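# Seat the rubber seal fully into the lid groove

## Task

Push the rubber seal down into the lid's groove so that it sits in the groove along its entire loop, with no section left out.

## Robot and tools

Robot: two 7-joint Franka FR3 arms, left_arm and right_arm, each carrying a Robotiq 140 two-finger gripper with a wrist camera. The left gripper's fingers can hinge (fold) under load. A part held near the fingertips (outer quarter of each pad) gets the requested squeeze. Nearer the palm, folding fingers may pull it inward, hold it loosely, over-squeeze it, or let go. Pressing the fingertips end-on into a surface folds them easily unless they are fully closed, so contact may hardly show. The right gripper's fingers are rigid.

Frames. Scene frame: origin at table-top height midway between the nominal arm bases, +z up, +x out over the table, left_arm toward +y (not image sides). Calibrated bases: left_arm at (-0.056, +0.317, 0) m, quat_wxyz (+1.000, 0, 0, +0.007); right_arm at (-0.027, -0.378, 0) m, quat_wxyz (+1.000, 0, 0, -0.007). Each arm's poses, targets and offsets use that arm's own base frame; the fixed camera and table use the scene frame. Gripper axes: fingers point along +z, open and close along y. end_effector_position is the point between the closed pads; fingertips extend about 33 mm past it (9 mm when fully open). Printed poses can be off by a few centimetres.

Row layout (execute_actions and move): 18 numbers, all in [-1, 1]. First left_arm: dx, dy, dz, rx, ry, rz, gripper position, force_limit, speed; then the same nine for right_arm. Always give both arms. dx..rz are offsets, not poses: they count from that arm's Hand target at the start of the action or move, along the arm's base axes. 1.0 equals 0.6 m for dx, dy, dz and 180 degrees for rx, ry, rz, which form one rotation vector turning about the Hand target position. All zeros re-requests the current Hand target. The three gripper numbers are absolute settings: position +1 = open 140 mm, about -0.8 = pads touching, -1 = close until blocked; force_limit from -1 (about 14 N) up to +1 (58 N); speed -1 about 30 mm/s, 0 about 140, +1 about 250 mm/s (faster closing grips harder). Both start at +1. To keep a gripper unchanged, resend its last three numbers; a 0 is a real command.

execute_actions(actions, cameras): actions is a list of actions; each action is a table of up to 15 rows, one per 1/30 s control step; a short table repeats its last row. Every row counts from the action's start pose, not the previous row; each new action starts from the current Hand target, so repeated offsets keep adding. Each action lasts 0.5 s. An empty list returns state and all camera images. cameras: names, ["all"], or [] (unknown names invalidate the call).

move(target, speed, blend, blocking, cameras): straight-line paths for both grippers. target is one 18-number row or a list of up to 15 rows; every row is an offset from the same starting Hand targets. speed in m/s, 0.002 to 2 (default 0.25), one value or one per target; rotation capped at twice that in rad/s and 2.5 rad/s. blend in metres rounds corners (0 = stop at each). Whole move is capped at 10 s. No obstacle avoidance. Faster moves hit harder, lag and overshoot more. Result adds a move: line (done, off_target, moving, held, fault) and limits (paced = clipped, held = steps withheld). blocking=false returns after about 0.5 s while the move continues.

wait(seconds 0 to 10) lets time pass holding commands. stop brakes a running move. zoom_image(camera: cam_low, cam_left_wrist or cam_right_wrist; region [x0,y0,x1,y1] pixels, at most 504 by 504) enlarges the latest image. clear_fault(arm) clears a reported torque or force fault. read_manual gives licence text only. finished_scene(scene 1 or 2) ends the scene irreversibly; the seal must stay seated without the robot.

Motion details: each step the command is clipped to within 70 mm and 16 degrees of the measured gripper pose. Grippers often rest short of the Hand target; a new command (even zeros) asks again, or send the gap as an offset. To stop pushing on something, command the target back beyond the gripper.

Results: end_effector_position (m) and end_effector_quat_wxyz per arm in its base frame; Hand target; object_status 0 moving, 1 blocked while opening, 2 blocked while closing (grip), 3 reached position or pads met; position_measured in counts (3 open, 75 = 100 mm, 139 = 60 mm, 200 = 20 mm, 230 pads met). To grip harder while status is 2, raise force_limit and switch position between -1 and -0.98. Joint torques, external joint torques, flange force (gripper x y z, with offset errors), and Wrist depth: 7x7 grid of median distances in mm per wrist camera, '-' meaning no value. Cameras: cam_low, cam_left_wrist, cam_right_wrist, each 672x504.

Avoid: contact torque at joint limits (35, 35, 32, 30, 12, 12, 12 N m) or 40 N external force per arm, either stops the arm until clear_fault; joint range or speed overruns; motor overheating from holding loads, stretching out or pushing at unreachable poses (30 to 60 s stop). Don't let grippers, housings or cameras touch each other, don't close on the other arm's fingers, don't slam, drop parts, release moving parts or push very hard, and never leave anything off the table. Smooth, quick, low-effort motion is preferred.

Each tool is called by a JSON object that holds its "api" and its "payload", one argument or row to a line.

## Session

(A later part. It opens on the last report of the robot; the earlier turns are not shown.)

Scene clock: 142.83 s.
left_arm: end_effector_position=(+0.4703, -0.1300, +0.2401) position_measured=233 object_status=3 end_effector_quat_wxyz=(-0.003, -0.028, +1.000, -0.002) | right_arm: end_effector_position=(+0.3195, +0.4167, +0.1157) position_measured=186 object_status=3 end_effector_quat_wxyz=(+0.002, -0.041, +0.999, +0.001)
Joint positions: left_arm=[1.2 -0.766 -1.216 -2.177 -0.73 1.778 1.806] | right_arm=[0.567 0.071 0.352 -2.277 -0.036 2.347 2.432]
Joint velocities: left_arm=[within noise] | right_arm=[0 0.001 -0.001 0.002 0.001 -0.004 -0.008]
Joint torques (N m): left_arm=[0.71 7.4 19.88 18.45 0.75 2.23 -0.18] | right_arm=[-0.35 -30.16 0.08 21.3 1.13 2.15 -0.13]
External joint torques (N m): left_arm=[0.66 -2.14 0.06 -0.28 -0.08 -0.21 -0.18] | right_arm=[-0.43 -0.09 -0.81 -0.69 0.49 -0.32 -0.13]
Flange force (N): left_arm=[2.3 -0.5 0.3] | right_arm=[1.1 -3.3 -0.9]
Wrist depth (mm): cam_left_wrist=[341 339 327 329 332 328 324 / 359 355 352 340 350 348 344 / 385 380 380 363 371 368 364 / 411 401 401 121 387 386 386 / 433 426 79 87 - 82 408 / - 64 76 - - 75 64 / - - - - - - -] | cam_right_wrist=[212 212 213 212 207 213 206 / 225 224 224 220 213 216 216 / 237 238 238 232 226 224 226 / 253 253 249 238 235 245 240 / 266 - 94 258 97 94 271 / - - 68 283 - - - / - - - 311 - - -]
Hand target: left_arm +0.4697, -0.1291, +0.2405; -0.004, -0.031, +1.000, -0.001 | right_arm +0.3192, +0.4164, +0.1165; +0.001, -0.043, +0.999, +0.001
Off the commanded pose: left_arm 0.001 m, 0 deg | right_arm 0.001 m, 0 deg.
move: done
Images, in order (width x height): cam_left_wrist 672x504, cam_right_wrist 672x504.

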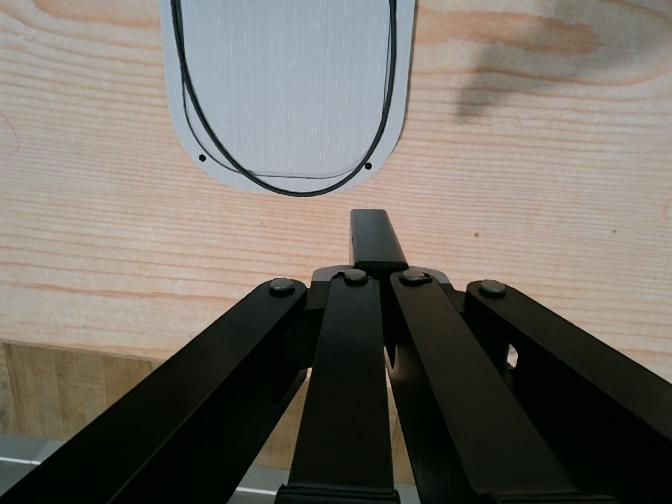

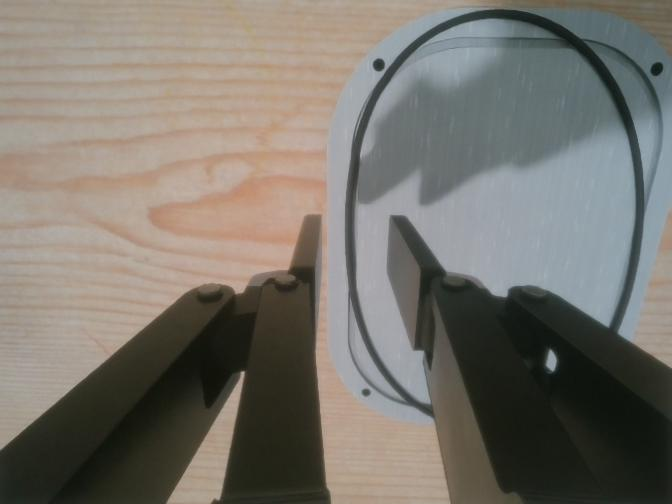

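{"api": "move", "payload": {
  "target": [
    [-0.154,-0.0013,-0.2925,0,0,0,-1,-1,0, 0,0,0,0,0,0,-0.45,-0.3,-0.7]
  ],
  "speed": [0.2],
  "cameras": ["cam_left_wrist"]
}}

{"api": "zoom_image", "payload": {
  "camera": "cam_left_wrist",
  "region": [280, 0, 480, 240]
}}

Scene clock: 145.93 s.
left_arm: end_effector_position=(+0.3770, -0.1298, +0.0657) position_measured=233 object_status=3 end_effector_quat_wxyz=(-0.004, -0.034, +0.999, +0.001) | right_arm: end_effector_position=(+0.3193, +0.4165, +0.1156) position_measured=186 object_status=3 end_effector_quat_wxyz=(+0.001, -0.042, +0.999, +0.001)
Joint positions: left_arm=[1.023 -0.842 -1.429 -2.623 -1.047 2.118 1.908] | right_arm=[0.567 0.071 0.352 -2.277 -0.036 2.346 2.43]
Joint velocities: left_arm=[0 -0.001 0 0 -0.001 0.003 0.005] | right_arm=[within noise]
Joint torques (N m): left_arm=[1.09 8.55 17.37 12.54 0.38 2.81 0.33] | right_arm=[-0.32 -30.17 0.09 21.32 1.14 2.19 -0.15]
External joint torques (N m): left_arm=[1.08 -0.85 -0.64 -0.55 -0.35 0.37 0.33] | right_arm=[-0.45 -0.27 -0.85 -0.63 0.49 -0.28 -0.15]
Flange force (N): left_arm=[-3.8 1.3 5.8] | right_arm=[1.2 -3.7 -1.2]
Wrist depth (mm): cam_left_wrist=[171 172 169 169 171 177 176 / 181 180 180 178 183 186 185 / 193 193 190 188 194 198 197 / 204 204 202 130 206 210 208 / 222 214 79 87 - 81 219 / - 64 76 - - 75 64 / - - - - - - -] | cam_right_wrist=[213 212 213 212 207 207 206 / 223 224 225 220 213 213 213 / 238 238 238 236 225 226 226 / 253 252 250 236 235 239 232 / 266 - 94 258 97 94 219 / - - 68 285 - - - / - - - 310 - - -]
Hand target: left_arm +0.3773, -0.1299, +0.0650; -0.004, -0.031, +1.000, -0.001 | right_arm +0.3192, +0.4164, +0.1165; +0.001, -0.043, +0.999, +0.001
Off the commanded pose: left_arm 0.001 m, 0 deg | right_arm 0.001 m, 0 deg.
move: done
Images, in order (width x height): cam_left_wrist 672x504.

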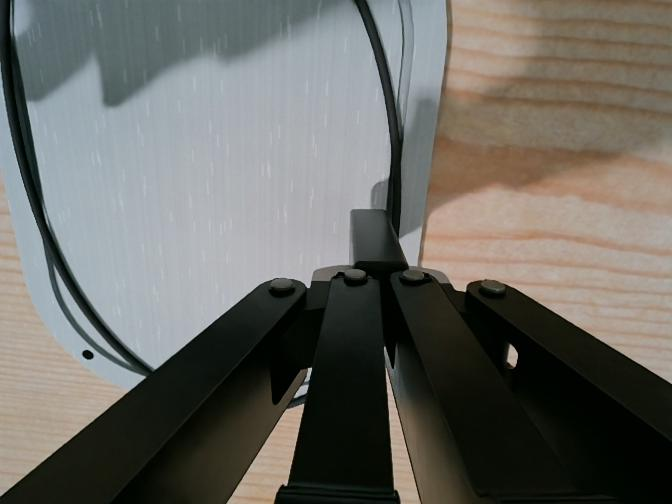

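Scaled by 2.100 from the camera's 672x504 image, which has a finer 960x720 frame.

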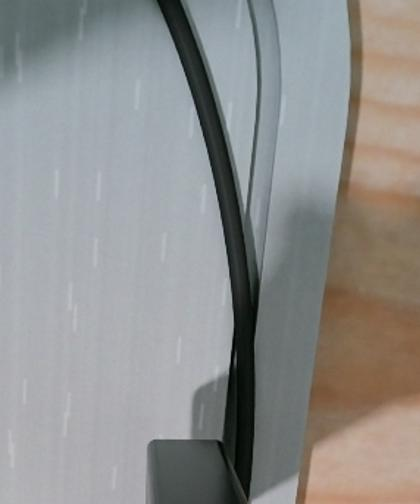

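{"api": "move", "payload": {
  "target": [
    [-0.0550,0.0158,-0.0183,0,0,0,-1,-1,0, 0,0,0,0,0,0,-0.45,-0.3,-0.7],
    [-0.0550,0.0158,-0.038,0,0,0,-1,-1,0, 0,0,0,0,0,0,-0.45,-0.3,-0.7],
    [-0.0550,0.0158,-0.0183,0,0,0,-1,-1,0, 0,0,0,0,0,0,-0.45,-0.3,-0.7],
    [-0.0383,0.0163,-0.0183,0,0,0,-1,-1,0, 0,0,0,0,0,0,-0.45,-0.3,-0.7],
    [-0.0383,0.0163,-0.038,0,0,0,-1,-1,0, 0,0,0,0,0,0,-0.45,-0.3,-0.7],
    [-0.0383,0.0163,-0.0183,0,0,0,-1,-1,0, 0,0,0,0,0,0,-0.45,-0.3,-0.7],
    [-0.0717,0.0152,-0.0183,0,0,0,-1,-1,0, 0,0,0,0,0,0,-0.45,-0.3,-0.7],
    [-0.0717,0.0152,-0.038,0,0,0,-1,-1,0, 0,0,0,0,0,0,-0.45,-0.3,-0.7]
  ],
  "speed": [0.12,0.03,0.06,0.06,0.03,0.06,0.06,0.03],
  "blend": [0.002,0,0.002,0.002,0,0.002,0.002,0],
  "cameras": ["cam_left_wrist","cam_right_wrist"]
}}

{"api": "zoom_image", "payload": {
  "camera": "cam_right_wrist",
  "region": [440, 0, 672, 250]
}}

Scene clock: 148.80 s.
left_arm: end_effector_position=(+0.3432, -0.1204, +0.0470) position_measured=233 object_status=3 end_effector_quat_wxyz=(-0.007, -0.036, +0.999, +0.000) | right_arm: end_effector_position=(+0.3193, +0.4165, +0.1156) position_measured=186 object_status=3 end_effector_quat_wxyz=(+0.001, -0.042, +0.999, +0.001)
Joint positions: left_arm=[0.932 -0.845 -1.418 -2.73 -1.101 2.156 1.929] | right_arm=[0.567 0.071 0.352 -2.277 -0.036 2.346 2.43]
Joint torques (N m): left_arm=[1.22 7.54 13.75 11.43 -0.15 2.89 0.03] | right_arm=[-0.28 -30.16 0.09 21.29 1.13 2.18 -0.18]
External joint torques (N m): left_arm=[1.26 -0.68 -2.69 -0.58 -0.87 0.48 0.03] | right_arm=[-0.31 -0.16 -0.76 -0.69 0.48 -0.28 -0.18]
External joint torques when the fault began: left_arm=[1.95 0.22 -6.22 -2 -1.99 1.61 0.17]
Flange force (N): left_arm=[-8.8 -1.2 16.4] | right_arm=[1.3 -3.5 -1.0]
Flange force when the fault began (N): left_arm=[-16.6 -1.8 39.7]
Wrist depth (mm): cam_left_wrist=[- 155 154 152 161 161 160 / 164 163 161 161 169 170 168 / 174 172 172 170 178 180 178 / 185 183 182 147 189 190 188 / 197 193 79 87 - 82 199 / - 64 76 - - 75 64 / - - - - - - -] | cam_right_wrist=[212 212 213 212 206 206 207 / 225 225 225 220 214 214 213 / 237 238 239 233 223 226 225 / 252 253 250 239 137 239 237 / 266 - 94 258 97 94 266 / - - 68 284 - - - / - - - 310 - - -]
Hand target: left_arm +0.3432, -0.1204, +0.0470; -0.007, -0.036, +0.999, +0.000 (not the last commanded pose) | right_arm +0.3192, +0.4164, +0.1165; +0.001, -0.043, +0.999, +0.001
Tool commands: left_gripper/position=-1.0 left_gripper/force_limit=-1.0 left_gripper/speed=+0.003922 right_gripper/position=-0.45 right_gripper/force_limit=-0.3 right_gripper/speed=-0.7
Off the commanded pose: left_arm 0.010 m, 1 deg | right_arm 0.001 m, 0 deg.
FORCE FAULT: contact force on the left arm reached its limit, and that arm stopped. The contact can be on any part of that arm, not only on its tool. That arm's remaining commands of this call were not run. That arm is still stopped at the end of this call. While its stop runs, that arm takes no new command, but execute_actions still moves its gripper.
CLEAR FAULT: the left arm stays stopped (Reflex) until you call clear_fault(arm="left_arm").
move: fault (left_arm); path passed 2 of 8 targets
Images, in order (width x height): cam_left_wrist 672x504, cam_right_wrist 672x504.

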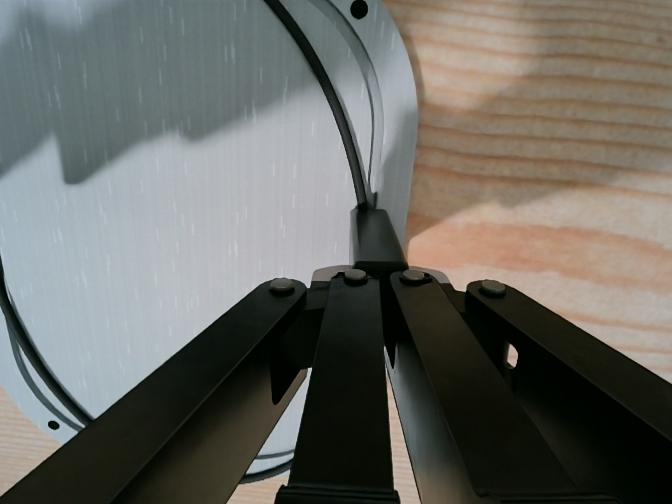

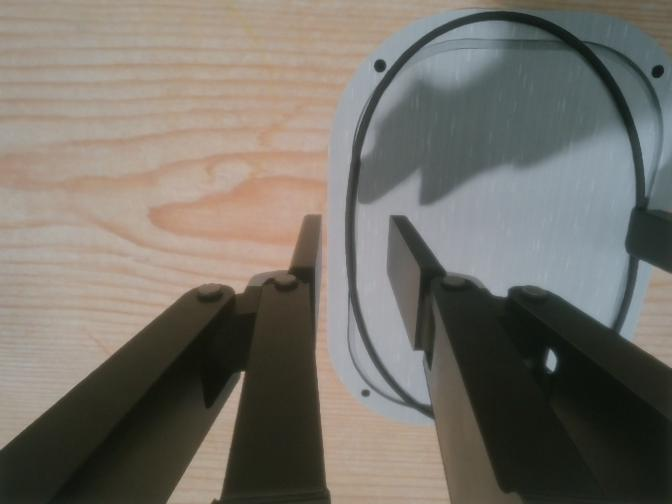

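Scaled by 2.016 from the camera's 672x504 image, which has a finer 960x720 frame.

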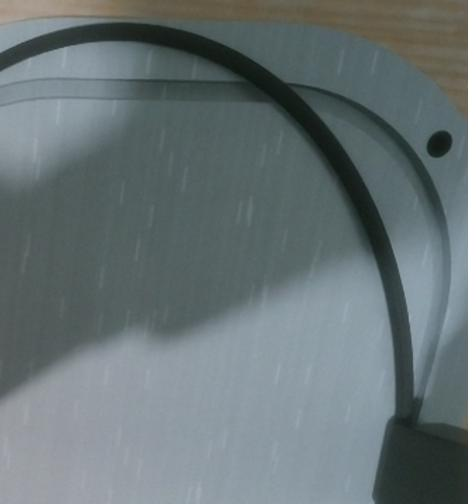

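{"api": "clear_fault", "payload": {
  "arm": "left_arm"
}}

Scene clock: 149.77 s.
left_arm: end_effector_position=(+0.3432, -0.1204, +0.0470) position_measured=233 object_status=3 end_effector_quat_wxyz=(-0.007, -0.036, +0.999, +0.000) | right_arm: end_effector_position=(+0.3193, +0.4165, +0.1156) position_measured=186 object_status=3 end_effector_quat_wxyz=(+0.001, -0.042, +0.999, +0.001)
Joint positions: left_arm=[0.932 -0.845 -1.418 -2.73 -1.101 2.156 1.929] | right_arm=[0.567 0.071 0.352 -2.277 -0.036 2.346 2.43]
Joint torques (N m): left_arm=[1.22 7.58 13.74 11.49 -0.14 2.88 0.03] | right_arm=[-0.31 -30.13 0.16 21.32 1.14 2.2 -0.14]
External joint torques (N m): left_arm=[1.21 -0.59 -2.74 -0.51 -0.86 0.46 0.03] | right_arm=[-0.35 -0.18 -0.69 -0.61 0.5 -0.25 -0.14]
Flange force (N): left_arm=[-8.9 -1.4 16.5] | right_arm=[1.2 -3.2 -1.0]
Wrist depth (mm): cam_left_wrist=[- 156 154 152 161 160 159 / 165 163 159 160 169 170 168 / 174 173 172 172 179 180 178 / 185 183 181 147 189 190 189 / 198 193 79 87 - 81 198 / - 64 76 - - 75 64 / - - - - - - -] | cam_right_wrist=[211 213 213 213 205 206 207 / 224 225 225 220 214 213 217 / 238 238 239 232 228 226 226 / 252 252 249 234 233 237 237 / 266 - 94 259 97 94 266 / - - 68 285 - - - / - - - 311 - - -]
Hand target: left_arm +0.3432, -0.1204, +0.0470; -0.007, -0.036, +0.999, +0.000 (not the last commanded pose) | right_arm +0.3192, +0.4164, +0.1165; +0.001, -0.043, +0.999, +0.001
Tool commands: left_gripper/position=-1.0 left_gripper/force_limit=-1.0 left_gripper/speed=+0.003922 right_gripper/position=-0.45 right_gripper/force_limit=-0.3 right_gripper/speed=-0.7
Off the commanded pose: left_arm 0.010 m, 1 deg | right_arm 0.001 m, 0 deg.
FORCE FAULT, CONTINUED: the left arm's stop, for the force fault that an earlier result reported, is over. The call counts as one of the actions that you can send in this scene. That arm's target is now where it stood when the stop ended, not its last command. That arm accepts commands again.
CLEAR FAULT: your call cleared the left arm's force fault. If the contact force or a joint's load stays at its limit, that arm stops again.

{"api": "move", "payload": {
  "target": [
    [0,0,0.025,0,0,0,-1,-1,0, 0,0,0,0,0,0,-0.45,-0.3,-0.7],
    [0.0208,0.068,0.025,0,0,0,-1,-1,0, 0,0,0,0,0,0,-0.45,-0.3,-0.7],
    [0.0208,0.068,-0.0242,0,0,0,-1,-1,0, 0,0,0,0,0,0,-0.45,-0.3,-0.7],
    [0.0245,-0.0285,-0.0242,0,0,0,-1,-1,0, 0,0,0,0,0,0,-0.45,-0.3,-0.7],
    [0.0240,-0.0085,-0.0242,0,0,0,-1,-1,0, 0,0,0,0,0,0,-0.45,-0.3,-0.7],
    [0.0240,-0.0085,0.03,0,0,0,-1,-1,0, 0,0,0,0,0,0,-0.45,-0.3,-0.7]
  ],
  "speed": [0.08,0.12,0.06,0.03,0.05,0.08],
  "blend": [0.003,0.003,0.001,0,0.002,0],
  "cameras": ["cam_left_wrist","cam_right_wrist"]
}}

Scene clock: 155.47 s.
left_arm: end_effector_position=(+0.3584, -0.1260, +0.0646) position_measured=233 object_status=3 end_effector_quat_wxyz=(-0.006, -0.033, +0.999, -0.002) | right_arm: end_effector_position=(+0.3193, +0.4165, +0.1156) position_measured=186 object_status=3 end_effector_quat_wxyz=(+0.001, -0.042, +0.999, +0.001)
Joint positions: left_arm=[0.944 -0.823 -1.379 -2.683 -1.036 2.138 1.902] | right_arm=[0.567 0.071 0.352 -2.277 -0.036 2.346 2.43]
Joint velocities: left_arm=[0 0 0.001 0.001 0.001 -0.004 -0.005] | right_arm=[within noise]
Joint torques (N m): left_arm=[0.31 5.7 16.89 13.14 0.98 2.17 -0.21] | right_arm=[-0.31 -30.15 0.11 21.34 1.13 2.19 -0.12]
External joint torques (N m): left_arm=[0.29 -2.04 0.16 -0.12 0.27 -0.25 -0.21] | right_arm=[-0.21 -0.17 -0.6 -0.65 0.48 -0.27 -0.12]
Flange force (N): left_arm=[2.3 -0.5 -4.1] | right_arm=[1.4 -3.1 -1.0]
Wrist depth (mm): cam_left_wrist=[170 171 170 174 178 176 175 / 184 180 177 183 187 186 184 / 192 191 190 193 198 195 195 / 204 203 200 130 207 208 206 / 219 214 79 87 - 81 217 / - 64 76 - - 75 64 / - - - - - - -] | cam_right_wrist=[212 212 212 208 205 206 213 / 224 225 226 213 216 215 221 / 238 238 237 226 225 226 234 / 254 252 249 237 234 242 246 / 266 - 94 249 97 94 266 / - - 68 269 - - - / - - - 308 - - -]
Hand target: left_arm +0.3576, -0.1255, +0.0650; -0.007, -0.036, +0.999, +0.000 | right_arm +0.3192, +0.4164, +0.1165; +0.001, -0.043, +0.999, +0.001
Off the commanded pose: left_arm 0.001 m, 0 deg | right_arm 0.001 m, 0 deg.
move: done
Images, in order (width x height): cam_left_wrist 672x504, cam_right_wrist 672x504.

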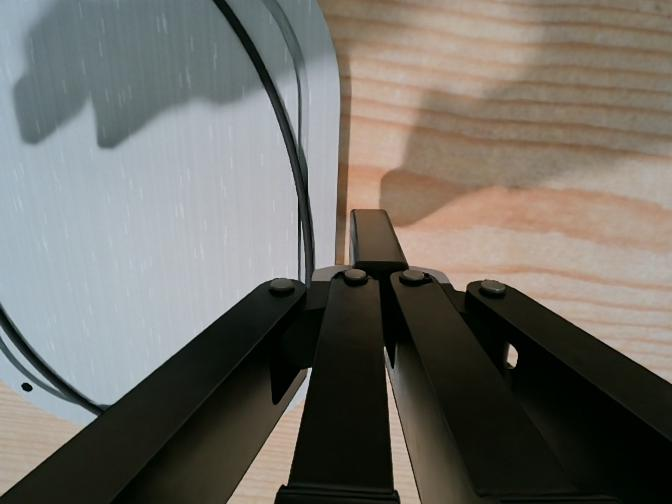

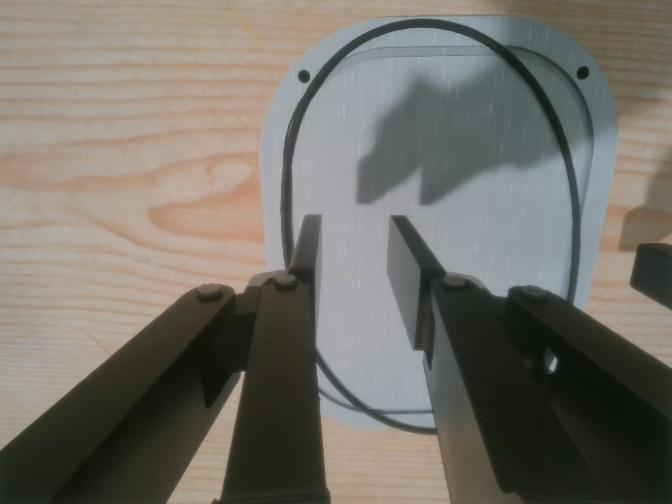

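{"api": "zoom_image", "payload": {
  "camera": "cam_left_wrist",
  "region": [200, 0, 380, 260]
}}

Scaled by 1.938 from the camera's 672x504 image, which has a finer 960x720 frame.

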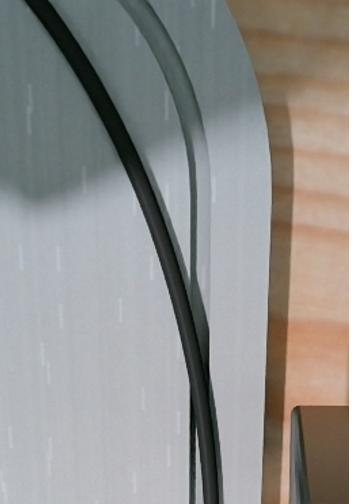

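{"api": "move", "payload": {
  "target": [
    [-0.0728,-0.1062,-0.005,0,0,0,-1,-1,0, 0,0,0,0,0,0,-0.45,-0.3,-0.7],
    [-0.0728,-0.1062,-0.0317,0,0,0,-1,-1,0, 0,0,0,0,0,0,-0.45,-0.3,-0.7],
    [-0.0753,-0.0720,-0.0317,0,0,0,-1,-1,0, 0,0,0,0,0,0,-0.45,-0.3,-0.7],
    [-0.0753,-0.0720,-0.005,0,0,0,-1,-1,0, 0,0,0,0,0,0,-0.45,-0.3,-0.7],
    [-0.1023,-0.1350,-0.005,0,0,0,-1,-1,0, 0,0,0,0,0,0,-0.45,-0.3,-0.7],
    [-0.1023,-0.1350,-0.0317,0,0,0,-1,-1,0, 0,0,0,0,0,0,-0.45,-0.3,-0.7],
    [-0.1378,-0.1043,-0.0317,0,0,0,-1,-1,0, 0,0,0,0,0,0,-0.45,-0.3,-0.7],
    [-0.1378,-0.1043,0,0,0,0,-1,-1,0, 0,0,0,0,0,0,-0.45,-0.3,-0.7]
  ],
  "speed": [0.12,0.05,0.04,0.08,0.12,0.05,0.04,0.08],
  "blend": [0.003,0.001,0,0.002,0.003,0.001,0,0],
  "cameras": ["cam_left_wrist","cam_right_wrist"]
}}

Scene clock: 157.50 s.
left_arm: end_effector_position=(+0.3252, -0.1750, +0.0626) position_measured=233 object_status=3 end_effector_quat_wxyz=(-0.005, -0.008, +1.000, +0.002) | right_arm: end_effector_position=(+0.3193, +0.4165, +0.1156) position_measured=186 object_status=3 end_effector_quat_wxyz=(+0.001, -0.042, +0.999, +0.001)
Joint positions: left_arm=[0.764 -0.882 -1.375 -2.71 -1.074 2.103 1.815] | right_arm=[0.567 0.071 0.352 -2.277 -0.036 2.346 2.43]
Joint torques (N m): left_arm=[1.31 7.04 17.07 12.2 0.66 2.51 0.25] | right_arm=[-0.29 -30.17 0.05 21.24 1.14 2.2 -0.17]
External joint torques (N m): left_arm=[1.22 -1.27 -0.13 -0.27 -0.07 0.07 0.25] | right_arm=[-0.28 -0.25 -0.75 -0.64 0.49 -0.25 -0.17]
Flange force (N): left_arm=[-3.5 1.1 1.8] | right_arm=[1.4 -3.5 -1.1]
Wrist depth (mm): cam_left_wrist=[176 172 171 172 175 175 173 / 178 178 176 175 183 184 183 / 189 189 186 185 189 195 193 / 199 198 197 131 198 207 206 / 131 215 79 87 - 81 217 / - 64 75 - - 75 64 / - - - - - - -] | cam_right_wrist=[213 212 213 209 206 209 212 / 225 224 223 213 214 214 221 / 237 238 237 227 227 224 220 / 253 252 250 237 235 236 126 / 265 - 94 255 97 94 108 / - - 69 265 - - - / - - - 311 - - -]
Hand target: left_arm +0.3254, -0.1742, +0.0626; -0.005, -0.007, +1.000, +0.002 (not the last commanded pose) | right_arm +0.3192, +0.4164, +0.1165; +0.001, -0.043, +0.999, +0.001
Off the commanded pose: left_arm 0.052 m, 3 deg | right_arm 0.001 m, 0 deg.
move: held (left_arm; a check stopped the path); path passed 0 of 8 targets; limits=held
pose unreachable (left arm): on one or more control steps of this call, first in action 0 (counted from 0), this arm could not follow its commanded pose, so it was not sent that pose on those steps. It may still have moved: this result reports where it is.
cause: moving toward the commanded pose would bring a part of the arm too close to another arm (a part of this arm just beyond joint 6 (wrist pitch) and a part of the right arm just beyond its joint 5 (forearm roll), 8 mm apart when this arm was first held).
Images, in order (width x height): cam_left_wrist 672x504, cam_right_wrist 672x504.

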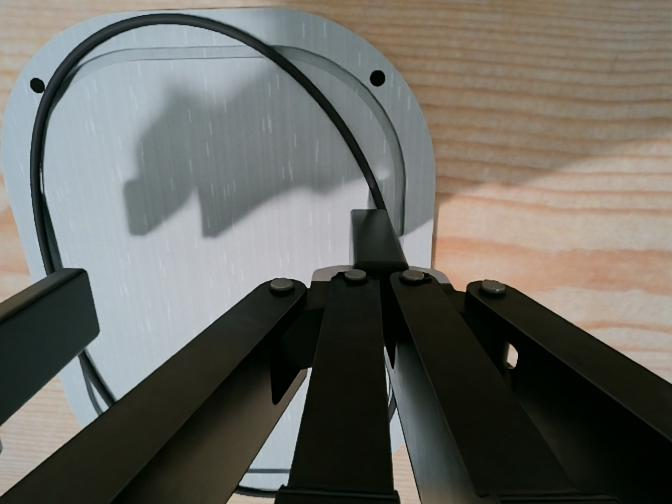

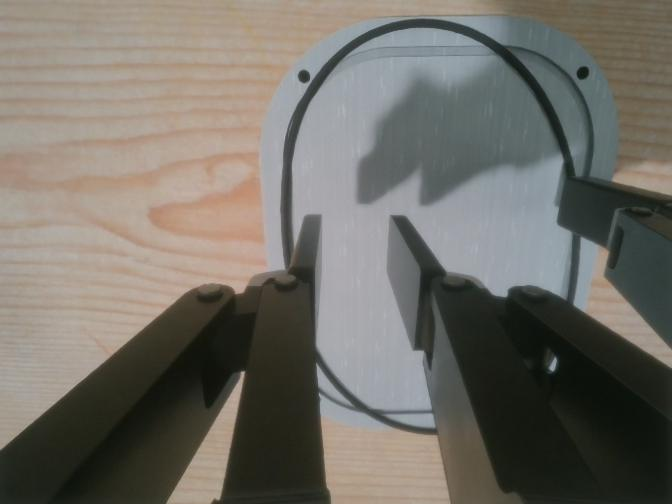

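{"api": "move", "payload": {
  "target": [
    [0,0,0,0,0,0.009,-1,-1,0, -0.03,-0.35,0.08,0,0,0,-1,-1,0],
    [-0.0192,-0.0267,0,0,0,0.018,-1,-1,0, -0.03,-0.35,0.08,0,0,0,-1,-1,0],
    [-0.0192,-0.0267,-0.0277,0,0,0.018,-1,-1,0, -0.03,-0.35,0.08,0,0,0,-1,-1,0],
    [-0.0217,0.0072,-0.0277,0,0,0.018,-1,-1,0, -0.03,-0.35,0.08,0,0,0,-1,-1,0],
    [-0.0217,0.0072,0,0,0,0.018,-1,-1,0, -0.03,-0.35,0.08,0,0,0,-1,-1,0],
    [-0.0487,-0.0555,0,0,0,0.018,-1,-1,0, -0.03,-0.35,0.08,0,0,0,-1,-1,0],
    [-0.0487,-0.0555,-0.0277,0,0,0.018,-1,-1,0, -0.03,-0.35,0.08,0,0,0,-1,-1,0],
    [-0.0842,-0.0250,-0.0277,0,0,0.018,-1,-1,0, -0.03,-0.35,0.08,0,0,0,-1,-1,0],
    [-0.0842,-0.0250,0,0,0,0.018,-1,-1,0, -0.03,-0.35,0.08,0,0,0,-1,-1,0],
    [0.05,-0.0250,0.04,0,0,0.018,-1,-1,0, -0.03,-0.35,0.08,0,0,0,-1,-1,0]
  ],
  "speed": [0.25,0.08,0.05,0.04,0.08,0.12,0.05,0.04,0.08,0.15],
  "blend": [0.003,0.003,0.001,0,0.002,0.003,0.001,0,0.003,0],
  "cameras": ["cam_left_wrist"]
}}

Scene clock: 163.60 s.
left_arm: end_effector_position=(+0.3566, -0.1896, +0.0873) position_measured=233 object_status=3 end_effector_quat_wxyz=(-0.003, -0.041, +0.999, +0.001) | right_arm: end_effector_position=(+0.3024, +0.2075, +0.1649) position_measured=233 object_status=3 end_effector_quat_wxyz=(+0.002, -0.040, +0.999, +0.002)
Joint positions: left_arm=[0.847 -0.876 -1.368 -2.6 -1.017 2.054 1.727] | right_arm=[0.526 -0.499 0.075 -2.719 0.048 2.226 2.054]
Joint velocities: left_arm=[0.002 0.001 -0.001 0 0.004 0 0.005] | right_arm=[within noise]
Joint torques (N m): left_arm=[1.14 8.42 17.91 13.95 0.98 2.29 0.35] | right_arm=[0.08 -14.09 -2.03 22.13 0.48 2.19 -0.16]
External joint torques (N m): left_arm=[1.11 -0.82 -0.72 0.21 0.24 -0.15 0.35] | right_arm=[0.11 -0.77 -0.7 -0.99 -0.21 -0.26 -0.16]
Flange force (N): left_arm=[-5.9 -0.7 2.7] | right_arm=[4.3 -4.1 -0.8]
Wrist depth (mm): cam_left_wrist=[200 190 189 188 190 196 196 / 210 201 200 199 196 207 205 / 227 212 210 211 211 218 217 / 243 226 226 131 221 232 231 / 259 238 79 87 - 81 244 / - 64 76 - - 75 64 / - - - - - - -] | cam_right_wrist=[257 256 259 258 259 259 259 / 271 272 271 275 274 275 269 / 287 286 288 289 288 289 278 / 302 306 306 122 304 304 298 / 324 320 89 83 89 90 317 / - - - - - - 65 / - - - - - - -]
Hand target: left_arm +0.3554, -0.1892, +0.0866; -0.005, -0.036, +0.999, +0.002 | right_arm +0.3012, +0.2064, +0.1645; +0.001, -0.043, +0.999, +0.001
Off the commanded pose: left_arm 0.001 m, 1 deg | right_arm 0.002 m, 0 deg.
move: done
Images, in order (width x height): cam_left_wrist 672x504.

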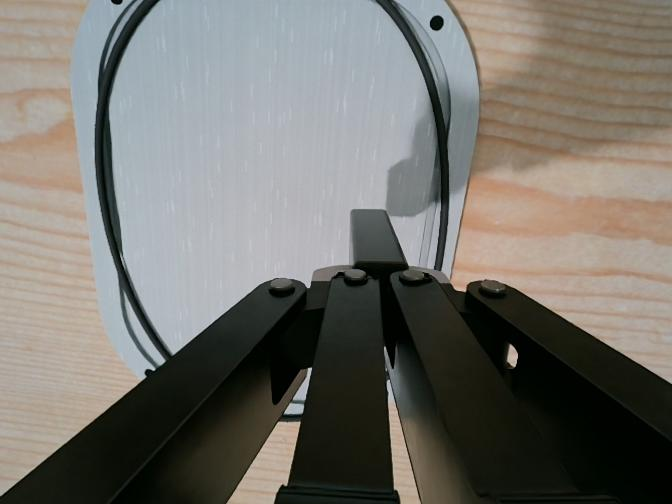

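{"api": "zoom_image", "payload": {
  "camera": "cam_left_wrist",
  "region": [340, 0, 500, 280]
}}

Scaled by 1.800 from the camera's 672x504 image, which has a finer 960x720 frame.

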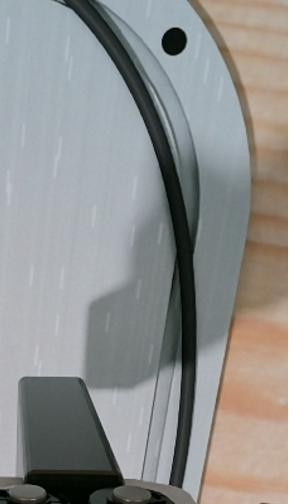

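{"api": "move", "payload": {
  "target": [
    [0.0433,0.0972,-0.041,0,0,0,-1,-1,0, 0,0,0,0,0,0,-1,-1,0],
    [0.0433,0.0972,-0.0677,0,0,0,-1,-1,0, 0,0,0,0,0,0,-1,-1,0],
    [0.0453,0.0730,-0.0677,0,0,0,-1,-1,0, 0,0,0,0,0,0,-1,-1,0],
    [0.0453,0.0730,-0.041,0,0,0,-1,-1,0, 0,0,0,0,0,0,-1,-1,0],
    [0.0022,0.0903,-0.041,0,0,0,-1,-1,0, 0,0,0,0,0,0,-1,-1,0],
    [0.0022,0.0903,-0.0677,0,0,0,-1,-1,0, 0,0,0,0,0,0,-1,-1,0],
    [0.0038,0.0695,-0.0677,0,0,0,-1,-1,0, 0,0,0,0,0,0,-1,-1,0],
    [0.0038,0.0695,-0.041,0,0,0,-1,-1,0, 0,0,0,0,0,0,-1,-1,0],
    [0.09,-0.01,0.05,0,0,0,-1,-1,0, 0,0,0,0,0,0,-1,-1,0]
  ],
  "speed": [0.15,0.05,0.04,0.08,0.12,0.05,0.04,0.08,0.18],
  "blend": [0.003,0.001,0,0.002,0.003,0.001,0,0.003,0],
  "cameras": ["cam_left_wrist"]
}}

Scene clock: 169.80 s.
left_arm: end_effector_position=(+0.4100, -0.1959, +0.1170) position_measured=233 object_status=3 end_effector_quat_wxyz=(-0.004, -0.032, +0.999, +0.000) | right_arm: end_effector_position=(+0.3024, +0.2075, +0.1649) position_measured=233 object_status=3 end_effector_quat_wxyz=(+0.002, -0.040, +0.999, +0.002)
Joint positions: left_arm=[1.023 -0.825 -1.403 -2.426 -0.931 2.01 1.73] | right_arm=[0.526 -0.499 0.075 -2.719 0.048 2.226 2.054]
Joint velocities: left_arm=[-0.001 0 0 0.001 0 -0.003 -0.007] | right_arm=[within noise]
Joint torques (N m): left_arm=[1.19 8.85 19.35 15.53 0.68 2.22 -0.25] | right_arm=[0.09 -14.04 -2.03 22.14 0.47 2.17 -0.15]
External joint torques (N m): left_arm=[1.21 -2.21 -0.61 0.17 -0.07 -0.21 -0.25] | right_arm=[0.09 -0.61 -0.73 -1.12 -0.23 -0.3 -0.15]
Flange force (N): left_arm=[-4.5 -2.1 2.0] | right_arm=[4.1 -4.1 -0.4]
Wrist depth (mm): cam_left_wrist=[230 217 219 214 213 223 221 / 243 231 228 227 227 235 232 / 258 245 243 239 241 248 245 / 274 267 256 131 251 264 261 / 291 287 79 87 - 81 278 / - 64 76 - - 75 64 / - - - - - - -] | cam_right_wrist=[258 258 257 259 259 261 261 / 271 270 273 273 274 275 270 / 286 287 287 288 288 291 276 / 305 304 306 122 304 304 296 / 323 320 89 83 89 96 317 / - - - - - - 62 / - - - - - - -]
Hand target: left_arm +0.4094, -0.1952, +0.1166; -0.005, -0.036, +0.999, +0.002 | right_arm +0.3012, +0.2064, +0.1645; +0.001, -0.043, +0.999, +0.001
Off the commanded pose: left_arm 0.001 m, 0 deg | right_arm 0.002 m, 0 deg.
move: done
Images, in order (width x height): cam_left_wrist 672x504.

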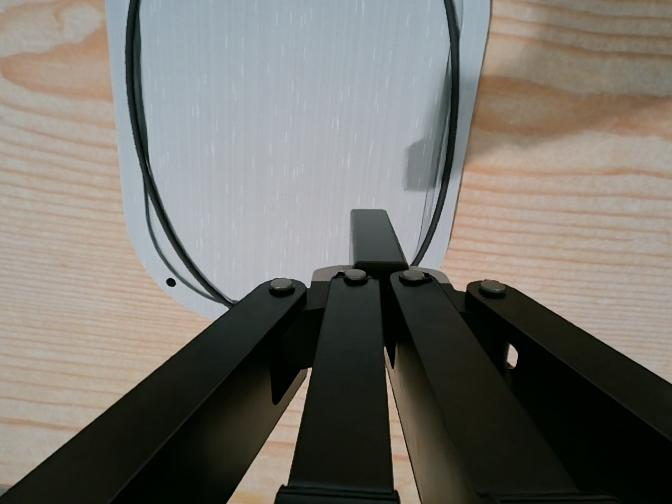

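{"api": "zoom_image", "payload": {
  "camera": "cam_left_wrist",
  "region": [360, 0, 500, 280]
}}

Scaled by 1.800 from the camera's 672x504 image, which has a finer 960x720 frame.

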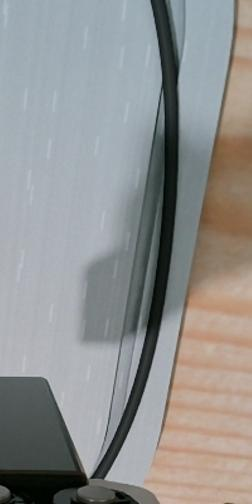

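{"api": "move", "payload": {
  "target": [
    [-0.0447,0.0707,-0.0693,0,0,-0.019,-0.45,-0.3,-0.7, 0,0,0,0,0,0,-1,-1,0],
    [-0.0447,0.0707,-0.1185,0,0,-0.019,-0.45,-0.3,-0.7, 0,0,0,0,0,0,-1,-1,0],
    [-0.0447,0.0707,-0.1185,0,0,-0.019,-1,-0.3,-1, 0,0,0,0,0,0,-1,-1,0]
  ],
  "speed": [0.15,0.04,0.04],
  "blend": [0.003,0,0],
  "cameras": ["cam_left_wrist"]
}}

Scene clock: 173.83 s.
left_arm: end_effector_position=(+0.3826, -0.1528, +0.0461) position_measured=226 object_status=0 end_effector_quat_wxyz=(-0.005, -0.008, +1.000, +0.003) | right_arm: end_effector_position=(+0.3024, +0.2075, +0.1649) position_measured=233 object_status=3 end_effector_quat_wxyz=(+0.002, -0.040, +0.999, +0.002)
Joint positions: left_arm=[1.063 -0.763 -1.535 -2.589 -1.034 2.209 1.894] | right_arm=[0.526 -0.499 0.075 -2.719 0.048 2.226 2.054]
Joint torques (N m): left_arm=[1.06 9.55 16.82 12.49 0.56 2.81 0.28] | right_arm=[0.09 -14.03 -2.06 22.15 0.49 2.18 -0.14]
External joint torques (N m): left_arm=[1.08 -0.85 -0.55 -0.56 -0.13 0.37 0.28] | right_arm=[0.12 -0.7 -0.74 -1.01 -0.21 -0.27 -0.14]
Flange force (N): left_arm=[-4.3 1.3 6.1] | right_arm=[4.2 -4.1 -0.7]
Wrist depth (mm): cam_left_wrist=[152 152 151 150 161 160 159 / 162 162 159 159 170 169 168 / 170 171 169 169 179 178 179 / 185 181 180 147 188 189 189 / 193 191 81 87 - 81 198 / - 64 77 58 - 76 64 / - - - - - - -] | cam_right_wrist=[256 256 258 258 257 259 258 / 270 270 271 274 274 274 270 / 287 287 290 288 287 290 276 / 304 306 304 122 304 304 297 / 327 321 89 83 89 97 313 / - - - - - - - / - - - - - - -]
Hand target: left_arm +0.3826, -0.1527, +0.0455; -0.005, -0.006, +1.000, +0.002 | right_arm +0.3012, +0.2064, +0.1645; +0.001, -0.043, +0.999, +0.001
Off the commanded pose: left_arm 0.001 m, 0 deg | right_arm 0.002 m, 0 deg.
move: done
Images, in order (width x height): cam_left_wrist 672x504.

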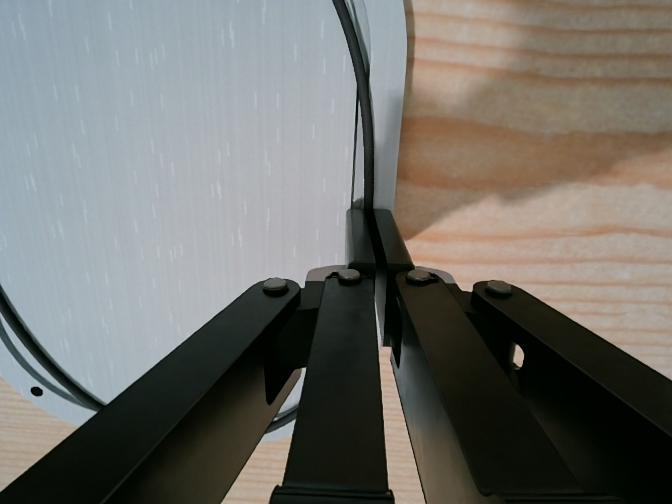

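{"api": "move", "payload": {
  "target": [
    [0,0,0.005,0,0,0,-1,-0.3,-1, 0,0,0,0,0,0,-1,-1,0],
    [0,-0.006,0.005,0,0,0,-1,-0.3,-1, 0,0,0,0,0,0,-1,-1,0],
    [0,-0.006,0,0,0,0,-1,-0.3,-1, 0,0,0,0,0,0,-1,-1,0]
  ],
  "speed": [0.03,0.03,0.02],
  "blend": [0.001,0.001,0],
  "cameras": ["cam_left_wrist"]
}}

{"api": "zoom_image", "payload": {
  "camera": "cam_left_wrist",
  "region": [310, 0, 440, 220]
}}

Scene clock: 174.77 s.
left_arm: end_effector_position=(+0.3820, -0.1560, +0.0460) position_measured=226 object_status=2 end_effector_quat_wxyz=(-0.006, -0.004, +1.000, +0.003) | right_arm: end_effector_position=(+0.3024, +0.2075, +0.1649) position_measured=233 object_status=3 end_effector_quat_wxyz=(+0.002, -0.040, +0.999, +0.002)
Joint positions: left_arm=[1.059 -0.763 -1.537 -2.586 -1.034 2.207 1.894] | right_arm=[0.526 -0.499 0.075 -2.719 0.048 2.226 2.054]
Joint torques (N m): left_arm=[1.48 8.87 16.2 12.93 0.49 2.78 -0.03] | right_arm=[0.12 -14.08 -2.08 22.12 0.46 2.18 -0.13]
External joint torques (N m): left_arm=[1.42 -1.6 -1.24 -0.06 -0.2 0.35 -0.03] | right_arm=[0.09 -0.81 -0.81 -0.95 -0.23 -0.26 -0.13]
Flange force (N): left_arm=[-8.4 -0.8 9.0] | right_arm=[4.3 -4.3 -0.9]
Wrist depth (mm): cam_left_wrist=[- 152 154 150 161 160 159 / 161 161 160 159 168 169 168 / 171 171 169 169 179 179 178 / 184 178 - 147 188 190 188 / 194 190 81 87 - 82 198 / - 64 77 58 - 76 64 / - - - - - - -] | cam_right_wrist=[255 259 258 258 260 258 260 / 270 274 274 273 273 273 270 / 288 288 290 290 289 291 278 / 304 306 305 122 303 311 296 / 322 318 89 83 89 96 - / - - - - - - 65 / - - - - - - -]
Hand target: left_arm +0.3826, -0.1563, +0.0455; -0.005, -0.006, +1.000, +0.002 | right_arm +0.3012, +0.2064, +0.1645; +0.001, -0.043, +0.999, +0.001
Off the commanded pose: left_arm 0.001 m, 0 deg | right_arm 0.002 m, 0 deg.
move: done
Images, in order (width x height): cam_left_wrist 672x504.

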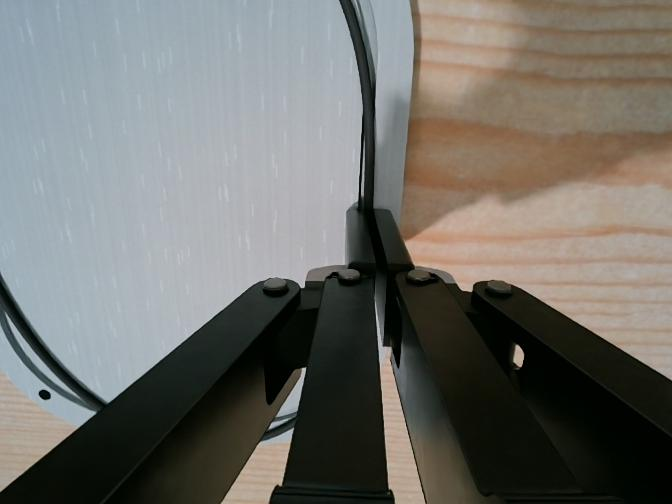

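Scaled by 2.291 from the camera's 672x504 image, which has a finer 960x720 frame.

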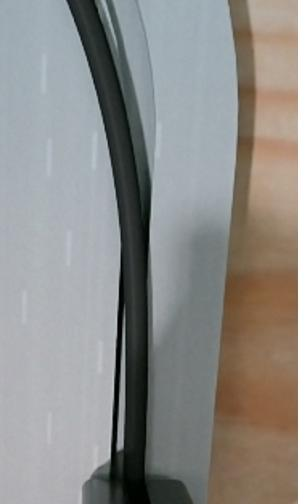

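{"api": "move", "payload": {
  "target": [
    [0,0,0.004,0,0,0,-1,-0.3,-1, 0,0,0,0,0,0,-1,-1,0],
    [0,-0.0035,0.004,0,0,0,-1,-0.3,-1, 0,0,0,0,0,0,-1,-1,0],
    [0,-0.0035,-0.0045,0,0,0,-1,-0.3,-1, 0,0,0,0,0,0,-1,-1,0]
  ],
  "speed": [0.03,0.03,0.02],
  "blend": [0.001,0.001,0],
  "cameras": ["cam_left_wrist"]
}}

{"api": "zoom_image", "payload": {
  "camera": "cam_left_wrist",
  "region": [310, 0, 440, 220]
}}

Scene clock: 175.77 s.
left_arm: end_effector_position=(+0.3821, -0.1580, +0.0444) position_measured=226 object_status=2 end_effector_quat_wxyz=(-0.006, -0.003, +1.000, +0.003) | right_arm: end_effector_position=(+0.3024, +0.2075, +0.1649) position_measured=233 object_status=3 end_effector_quat_wxyz=(+0.002, -0.040, +0.999, +0.002)
Joint positions: left_arm=[1.064 -0.763 -1.547 -2.582 -1.037 2.208 1.894] | right_arm=[0.526 -0.499 0.075 -2.719 0.048 2.226 2.054]
Joint torques (N m): left_arm=[1.91 9.13 13.94 12.26 -0.39 3.27 -0.04] | right_arm=[0.07 -14.06 -1.98 22.11 0.47 2.18 -0.1]
External joint torques (N m): left_arm=[1.96 -1.56 -3.5 -0.69 -1.08 0.85 -0.04] | right_arm=[0.09 -0.79 -0.66 -1 -0.22 -0.27 -0.1]
Flange force (N): left_arm=[-14.0 -1.9 22.7] | right_arm=[4.5 -4.0 -0.8]
Wrist depth (mm): cam_left_wrist=[- 151 150 149 158 159 157 / 160 160 159 158 167 168 167 / 170 169 168 167 177 177 176 / 183 180 179 147 186 187 187 / 192 188 81 87 - 81 198 / - 64 77 58 - 76 64 / - - - - - - -] | cam_right_wrist=[257 258 258 258 259 259 260 / 271 271 271 272 275 274 272 / 285 285 288 290 288 289 273 / 304 303 304 122 302 305 297 / 325 320 89 83 89 96 304 / - - - - - - - / - - - - - - -]
Hand target: left_arm +0.3826, -0.1584, +0.0428; -0.005, -0.006, +1.000, +0.002 | right_arm +0.3012, +0.2064, +0.1645; +0.001, -0.043, +0.999, +0.001
Off the commanded pose: left_arm 0.002 m, 0 deg | right_arm 0.002 m, 0 deg.
move: done
Images, in order (width x height): cam_left_wrist 672x504.

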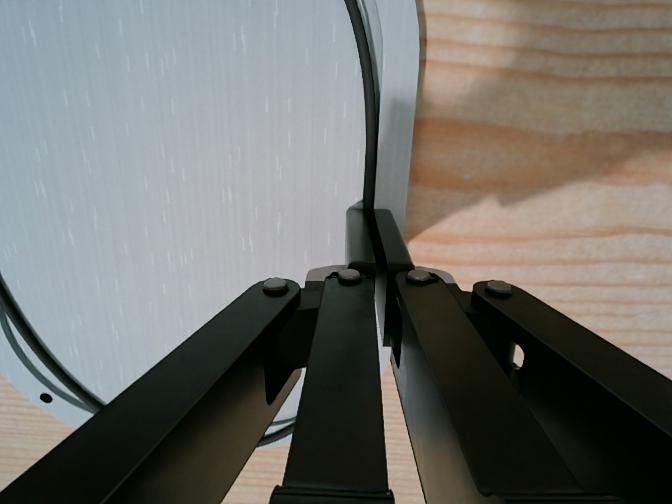

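Scaled by 2.291 from the camera's 672x504 image, which has a finer 960x720 frame.

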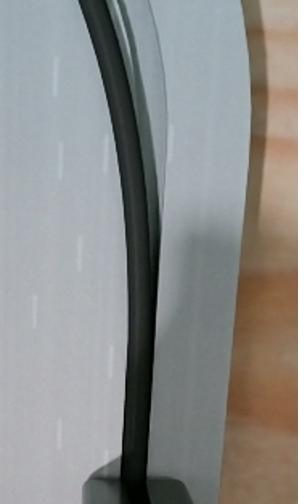

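{"api": "move", "payload": {
  "target": [
    [0,0,0.003,0,0,0,-1,-0.3,-1, 0,0,0,0,0,0,-1,-1,0],
    [0,0,0.003,0,0,0,-0.55,-0.3,-0.8, 0,0,0,0,0,0,-1,-1,0],
    [0,0,0.03,0,0,0,-0.55,-0.3,-0.8, 0,0,0,0,0,0,-1,-1,0],
    [0,0,0.03,0,0,0,-1,-1,0, 0,0,0,0,0,0,-1,-1,0],
    [0,0,0.003,0,0,0,-1,-1,0, 0,0,0,0,0,0,-1,-1,0]
  ],
  "speed": [0.03,0.03,0.06,0.05,0.03],
  "cameras": ["cam_left_wrist"]
}}

{"api": "zoom_image", "payload": {
  "camera": "cam_left_wrist",
  "region": [310, 0, 440, 220]
}}

Scene clock: 182.60 s.
left_arm: end_effector_position=(+0.3812, -0.1586, +0.0451) position_measured=233 object_status=3 end_effector_quat_wxyz=(-0.007, -0.007, +1.000, +0.003) | right_arm: end_effector_position=(+0.3024, +0.2075, +0.1649) position_measured=233 object_status=3 end_effector_quat_wxyz=(+0.002, -0.040, +0.999, +0.002)
Joint positions: left_arm=[1.06 -0.771 -1.543 -2.581 -1.039 2.199 1.884] | right_arm=[0.526 -0.499 0.075 -2.719 0.048 2.226 2.054]
Joint torques (N m): left_arm=[1.77 9.45 16.38 12.41 0.05 3.39 0.32] | right_arm=[0.13 -14.06 -2.03 22.16 0.47 2.2 -0.15]
External joint torques (N m): left_arm=[1.79 -1.29 -1.15 -0.39 -0.65 0.98 0.32] | right_arm=[0.13 -0.71 -0.73 -1.01 -0.22 -0.26 -0.15]
Flange force (N): left_arm=[-8.9 1.0 12.5] | right_arm=[4.2 -4.1 -0.6]
Wrist depth (mm): cam_left_wrist=[- 152 151 150 158 160 160 / 161 161 159 158 168 168 167 / 170 170 169 166 177 179 177 / 183 180 179 147 187 189 188 / 193 189 79 87 - 82 198 / - 64 76 - - 75 64 / - - - - - - -] | cam_right_wrist=[254 256 256 259 258 258 260 / 270 272 272 273 273 274 272 / 285 290 289 288 292 290 276 / 303 307 305 122 305 304 296 / 324 322 89 83 89 89 308 / - - - - - - - / - - - - - - -]
Hand target: left_arm +0.3826, -0.1584, +0.0446; -0.005, -0.006, +1.000, +0.002 | right_arm +0.3012, +0.2064, +0.1645; +0.001, -0.043, +0.999, +0.001
Off the commanded pose: left_arm 0.002 m, 0 deg | right_arm 0.002 m, 0 deg.
move: done
Images, in order (width x height): cam_left_wrist 672x504.

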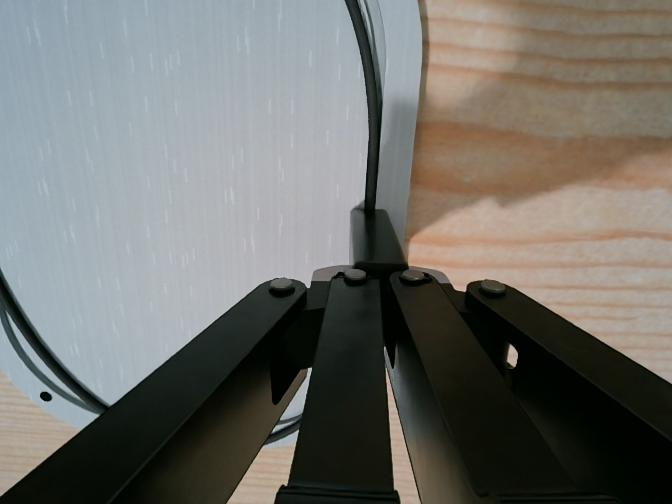

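Scaled by 2.291 from the camera's 672x504 image, which has a finer 960x720 frame.

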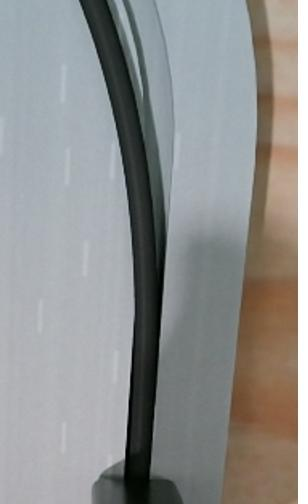

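{"api": "move", "payload": {
  "target": [
    [0,0,-0.0027,0,0,0,-1,-1,0, 0,0,0,0,0,0,-1,-1,0],
    [0,0,0.0157,0,0,0,-1,-1,0, 0,0,0,0,0,0,-1,-1,0],
    [0.0167,0.0005,0.0157,0,0,0,-1,-1,0, 0,0,0,0,0,0,-1,-1,0],
    [0.0167,0.0005,-0.0027,0,0,0,-1,-1,0, 0,0,0,0,0,0,-1,-1,0],
    [0.0167,0.0005,0.0157,0,0,0,-1,-1,0, 0,0,0,0,0,0,-1,-1,0],
    [0.0333,0.0009,0.0157,0,0,0,-1,-1,0, 0,0,0,0,0,0,-1,-1,0],
    [0.0333,0.0009,-0.0027,0,0,0,-1,-1,0, 0,0,0,0,0,0,-1,-1,0],
    [0.0333,0.0009,0.0157,0,0,0,-1,-1,0, 0,0,0,0,0,0,-1,-1,0],
    [0.05,0.0013,0.0157,0,0,0,-1,-1,0, 0,0,0,0,0,0,-1,-1,0],
    [0.05,0.0013,-0.0027,0,0,0,-1,-1,0, 0,0,0,0,0,0,-1,-1,0]
  ],
  "speed": [0.02,0.06,0.06,0.03,0.06,0.06,0.03,0.06,0.06,0.03],
  "blend": [0,0.002,0.002,0,0.002,0.002,0,0.002,0.002,0],
  "cameras": ["cam_left_wrist"]
}}

{"api": "zoom_image", "payload": {
  "camera": "cam_left_wrist",
  "region": [310, 0, 440, 220]
}}

Scene clock: 187.17 s.
left_arm: end_effector_position=(+0.4114, -0.1569, +0.0448) position_measured=233 object_status=3 end_effector_quat_wxyz=(-0.007, -0.008, +1.000, +0.003) | right_arm: end_effector_position=(+0.3024, +0.2075, +0.1649) position_measured=233 object_status=3 end_effector_quat_wxyz=(+0.002, -0.040, +0.999, +0.002)
Joint positions: left_arm=[1.194 -0.762 -1.614 -2.496 -1.02 2.197 1.896] | right_arm=[0.526 -0.499 0.075 -2.719 0.048 2.226 2.054]
Joint velocities: left_arm=[0.002 0.002 -0.001 0.002 0.001 0.001 0.006] | right_arm=[within noise]
Joint torques (N m): left_arm=[2.15 11.32 14.09 12.69 -0.45 3.95 0.28] | right_arm=[0.11 -14.08 -2.01 22.07 0.47 2.18 -0.16]
External joint torques (N m): left_arm=[2.1 -1.74 -4.43 -0.5 -1.15 1.53 0.28] | right_arm=[0.14 -0.7 -0.68 -1.13 -0.22 -0.28 -0.16]
Flange force (N): left_arm=[-17.3 -1.5 27.6] | right_arm=[4.5 -4.2 -0.5]
Wrist depth (mm): cam_left_wrist=[- 152 151 150 159 159 158 / 161 160 159 158 166 168 167 / 168 170 168 167 177 178 176 / 183 180 179 147 188 189 188 / 190 189 79 87 - 81 197 / - 64 76 - - 75 64 / - - - - - - -] | cam_right_wrist=[255 258 258 258 258 260 260 / 271 271 273 274 273 276 271 / 287 289 288 289 289 291 279 / 303 303 305 122 304 304 296 / 325 323 89 83 89 95 313 / - - - - - - 65 / - - - - - - -]
Hand target: left_arm +0.4126, -0.1577, +0.0429; -0.005, -0.006, +1.000, +0.002 | right_arm +0.3012, +0.2064, +0.1645; +0.001, -0.043, +0.999, +0.001
Off the commanded pose: left_arm 0.002 m, 0 deg | right_arm 0.002 m, 0 deg.
move: done
Images, in order (width x height): cam_left_wrist 672x504.

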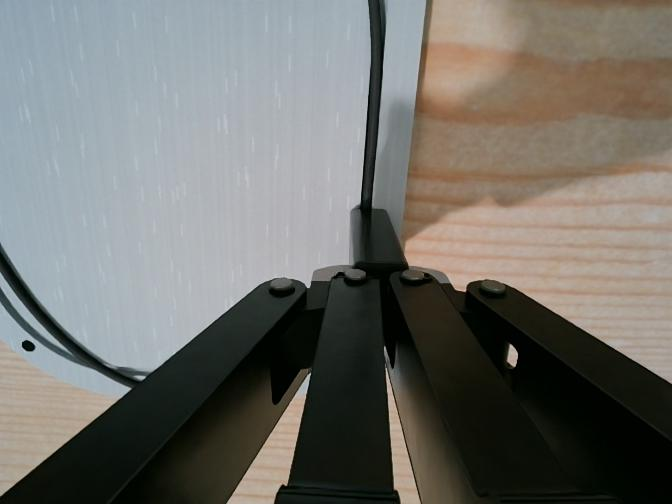

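Scaled by 2.291 from the camera's 672x504 image, which has a finer 960x720 frame.

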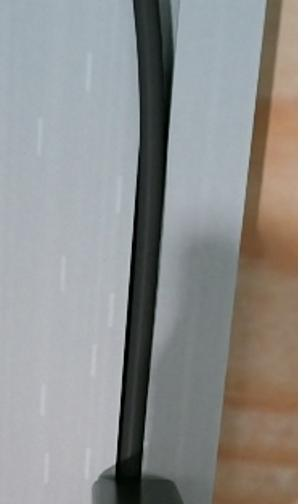

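{"api": "move", "payload": {
  "target": [
    [0,0,0.0183,0,0,0,-1,-1,0, 0,0,0,0,0,0,-1,-1,0],
    [-0.0667,-0.0035,0.0183,0,0,0,-1,-1,0, 0,0,0,0,0,0,-1,-1,0],
    [-0.0667,-0.0035,0,0,0,0,-1,-1,0, 0,0,0,0,0,0,-1,-1,0],
    [-0.0667,-0.0035,0.0183,0,0,0,-1,-1,0, 0,0,0,0,0,0,-1,-1,0],
    [-0.0833,-0.0040,0.0183,0,0,0,-1,-1,0, 0,0,0,0,0,0,-1,-1,0],
    [-0.0833,-0.0040,0,0,0,0,-1,-1,0, 0,0,0,0,0,0,-1,-1,0],
    [-0.0833,-0.0040,0.0183,0,0,0,-1,-1,0, 0,0,0,0,0,0,-1,-1,0],
    [-0.1,-0.0045,0.0183,0,0,0,-1,-1,0, 0,0,0,0,0,0,-1,-1,0],
    [-0.1,-0.0045,0,0,0,0,-1,-1,0, 0,0,0,0,0,0,-1,-1,0]
  ],
  "speed": [0.06,0.1,0.03,0.06,0.06,0.03,0.06,0.06,0.03],
  "blend": [0.002,0.002,0,0.002,0.002,0,0.002,0.002,0],
  "cameras": ["cam_left_wrist"]
}}

{"api": "zoom_image", "payload": {
  "camera": "cam_left_wrist",
  "region": [270, 0, 440, 220]
}}

Scene clock: 190.83 s.
left_arm: end_effector_position=(+0.3517, -0.1601, +0.0447) position_measured=233 object_status=3 end_effector_quat_wxyz=(-0.007, -0.004, +1.000, +0.003) | right_arm: end_effector_position=(+0.3024, +0.2075, +0.1649) position_measured=233 object_status=3 end_effector_quat_wxyz=(+0.002, -0.040, +0.999, +0.002)
Joint positions: left_arm=[0.928 -0.794 -1.479 -2.662 -1.065 2.193 1.877] | right_arm=[0.526 -0.499 0.075 -2.719 0.048 2.226 2.054]
Joint torques (N m): left_arm=[2.63 8.2 12.75 11.53 -0.73 3.8 0.11] | right_arm=[0.13 -14.05 -2.02 22.09 0.47 2.18 -0.15]
External joint torques (N m): left_arm=[2.62 -0.86 -4.11 -0.95 -1.43 1.37 0.1] | right_arm=[0.14 -0.74 -0.72 -1.02 -0.22 -0.27 -0.15]
Flange force (N): left_arm=[-17.5 -1.6 29.6] | right_arm=[4.3 -4.1 -0.7]
Wrist depth (mm): cam_left_wrist=[- 152 151 150 160 159 159 / 161 160 159 159 167 168 167 / 170 170 168 165 176 177 178 / 183 179 179 147 187 188 187 / 192 189 79 87 - 81 197 / - 64 76 - - 75 64 / - - - - - - -] | cam_right_wrist=[258 258 257 260 259 260 259 / 271 271 272 272 271 274 270 / 287 288 288 289 289 288 273 / 304 304 307 122 302 304 296 / 326 321 89 83 89 95 317 / - - - - - - 65 / - - - - - - -]
Hand target: left_arm +0.3526, -0.1604, +0.0429; -0.005, -0.006, +1.000, +0.002 | right_arm +0.3012, +0.2064, +0.1645; +0.001, -0.043, +0.999, +0.001
Off the commanded pose: left_arm 0.002 m, 0 deg | right_arm 0.002 m, 0 deg.
move: done
Images, in order (width x height): cam_left_wrist 672x504.

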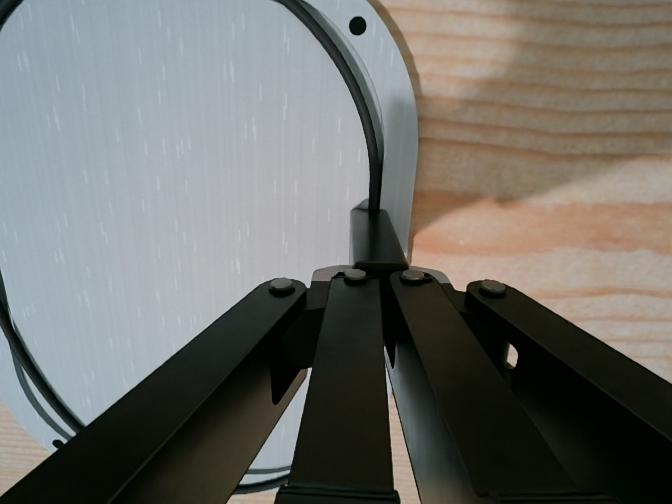

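Scaled by 2.291 from the camera's 672x504 image, which has a finer 960x720 frame.

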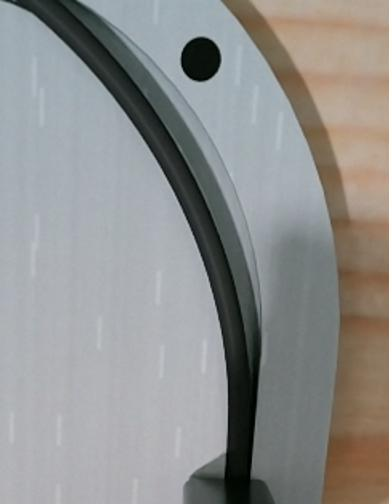

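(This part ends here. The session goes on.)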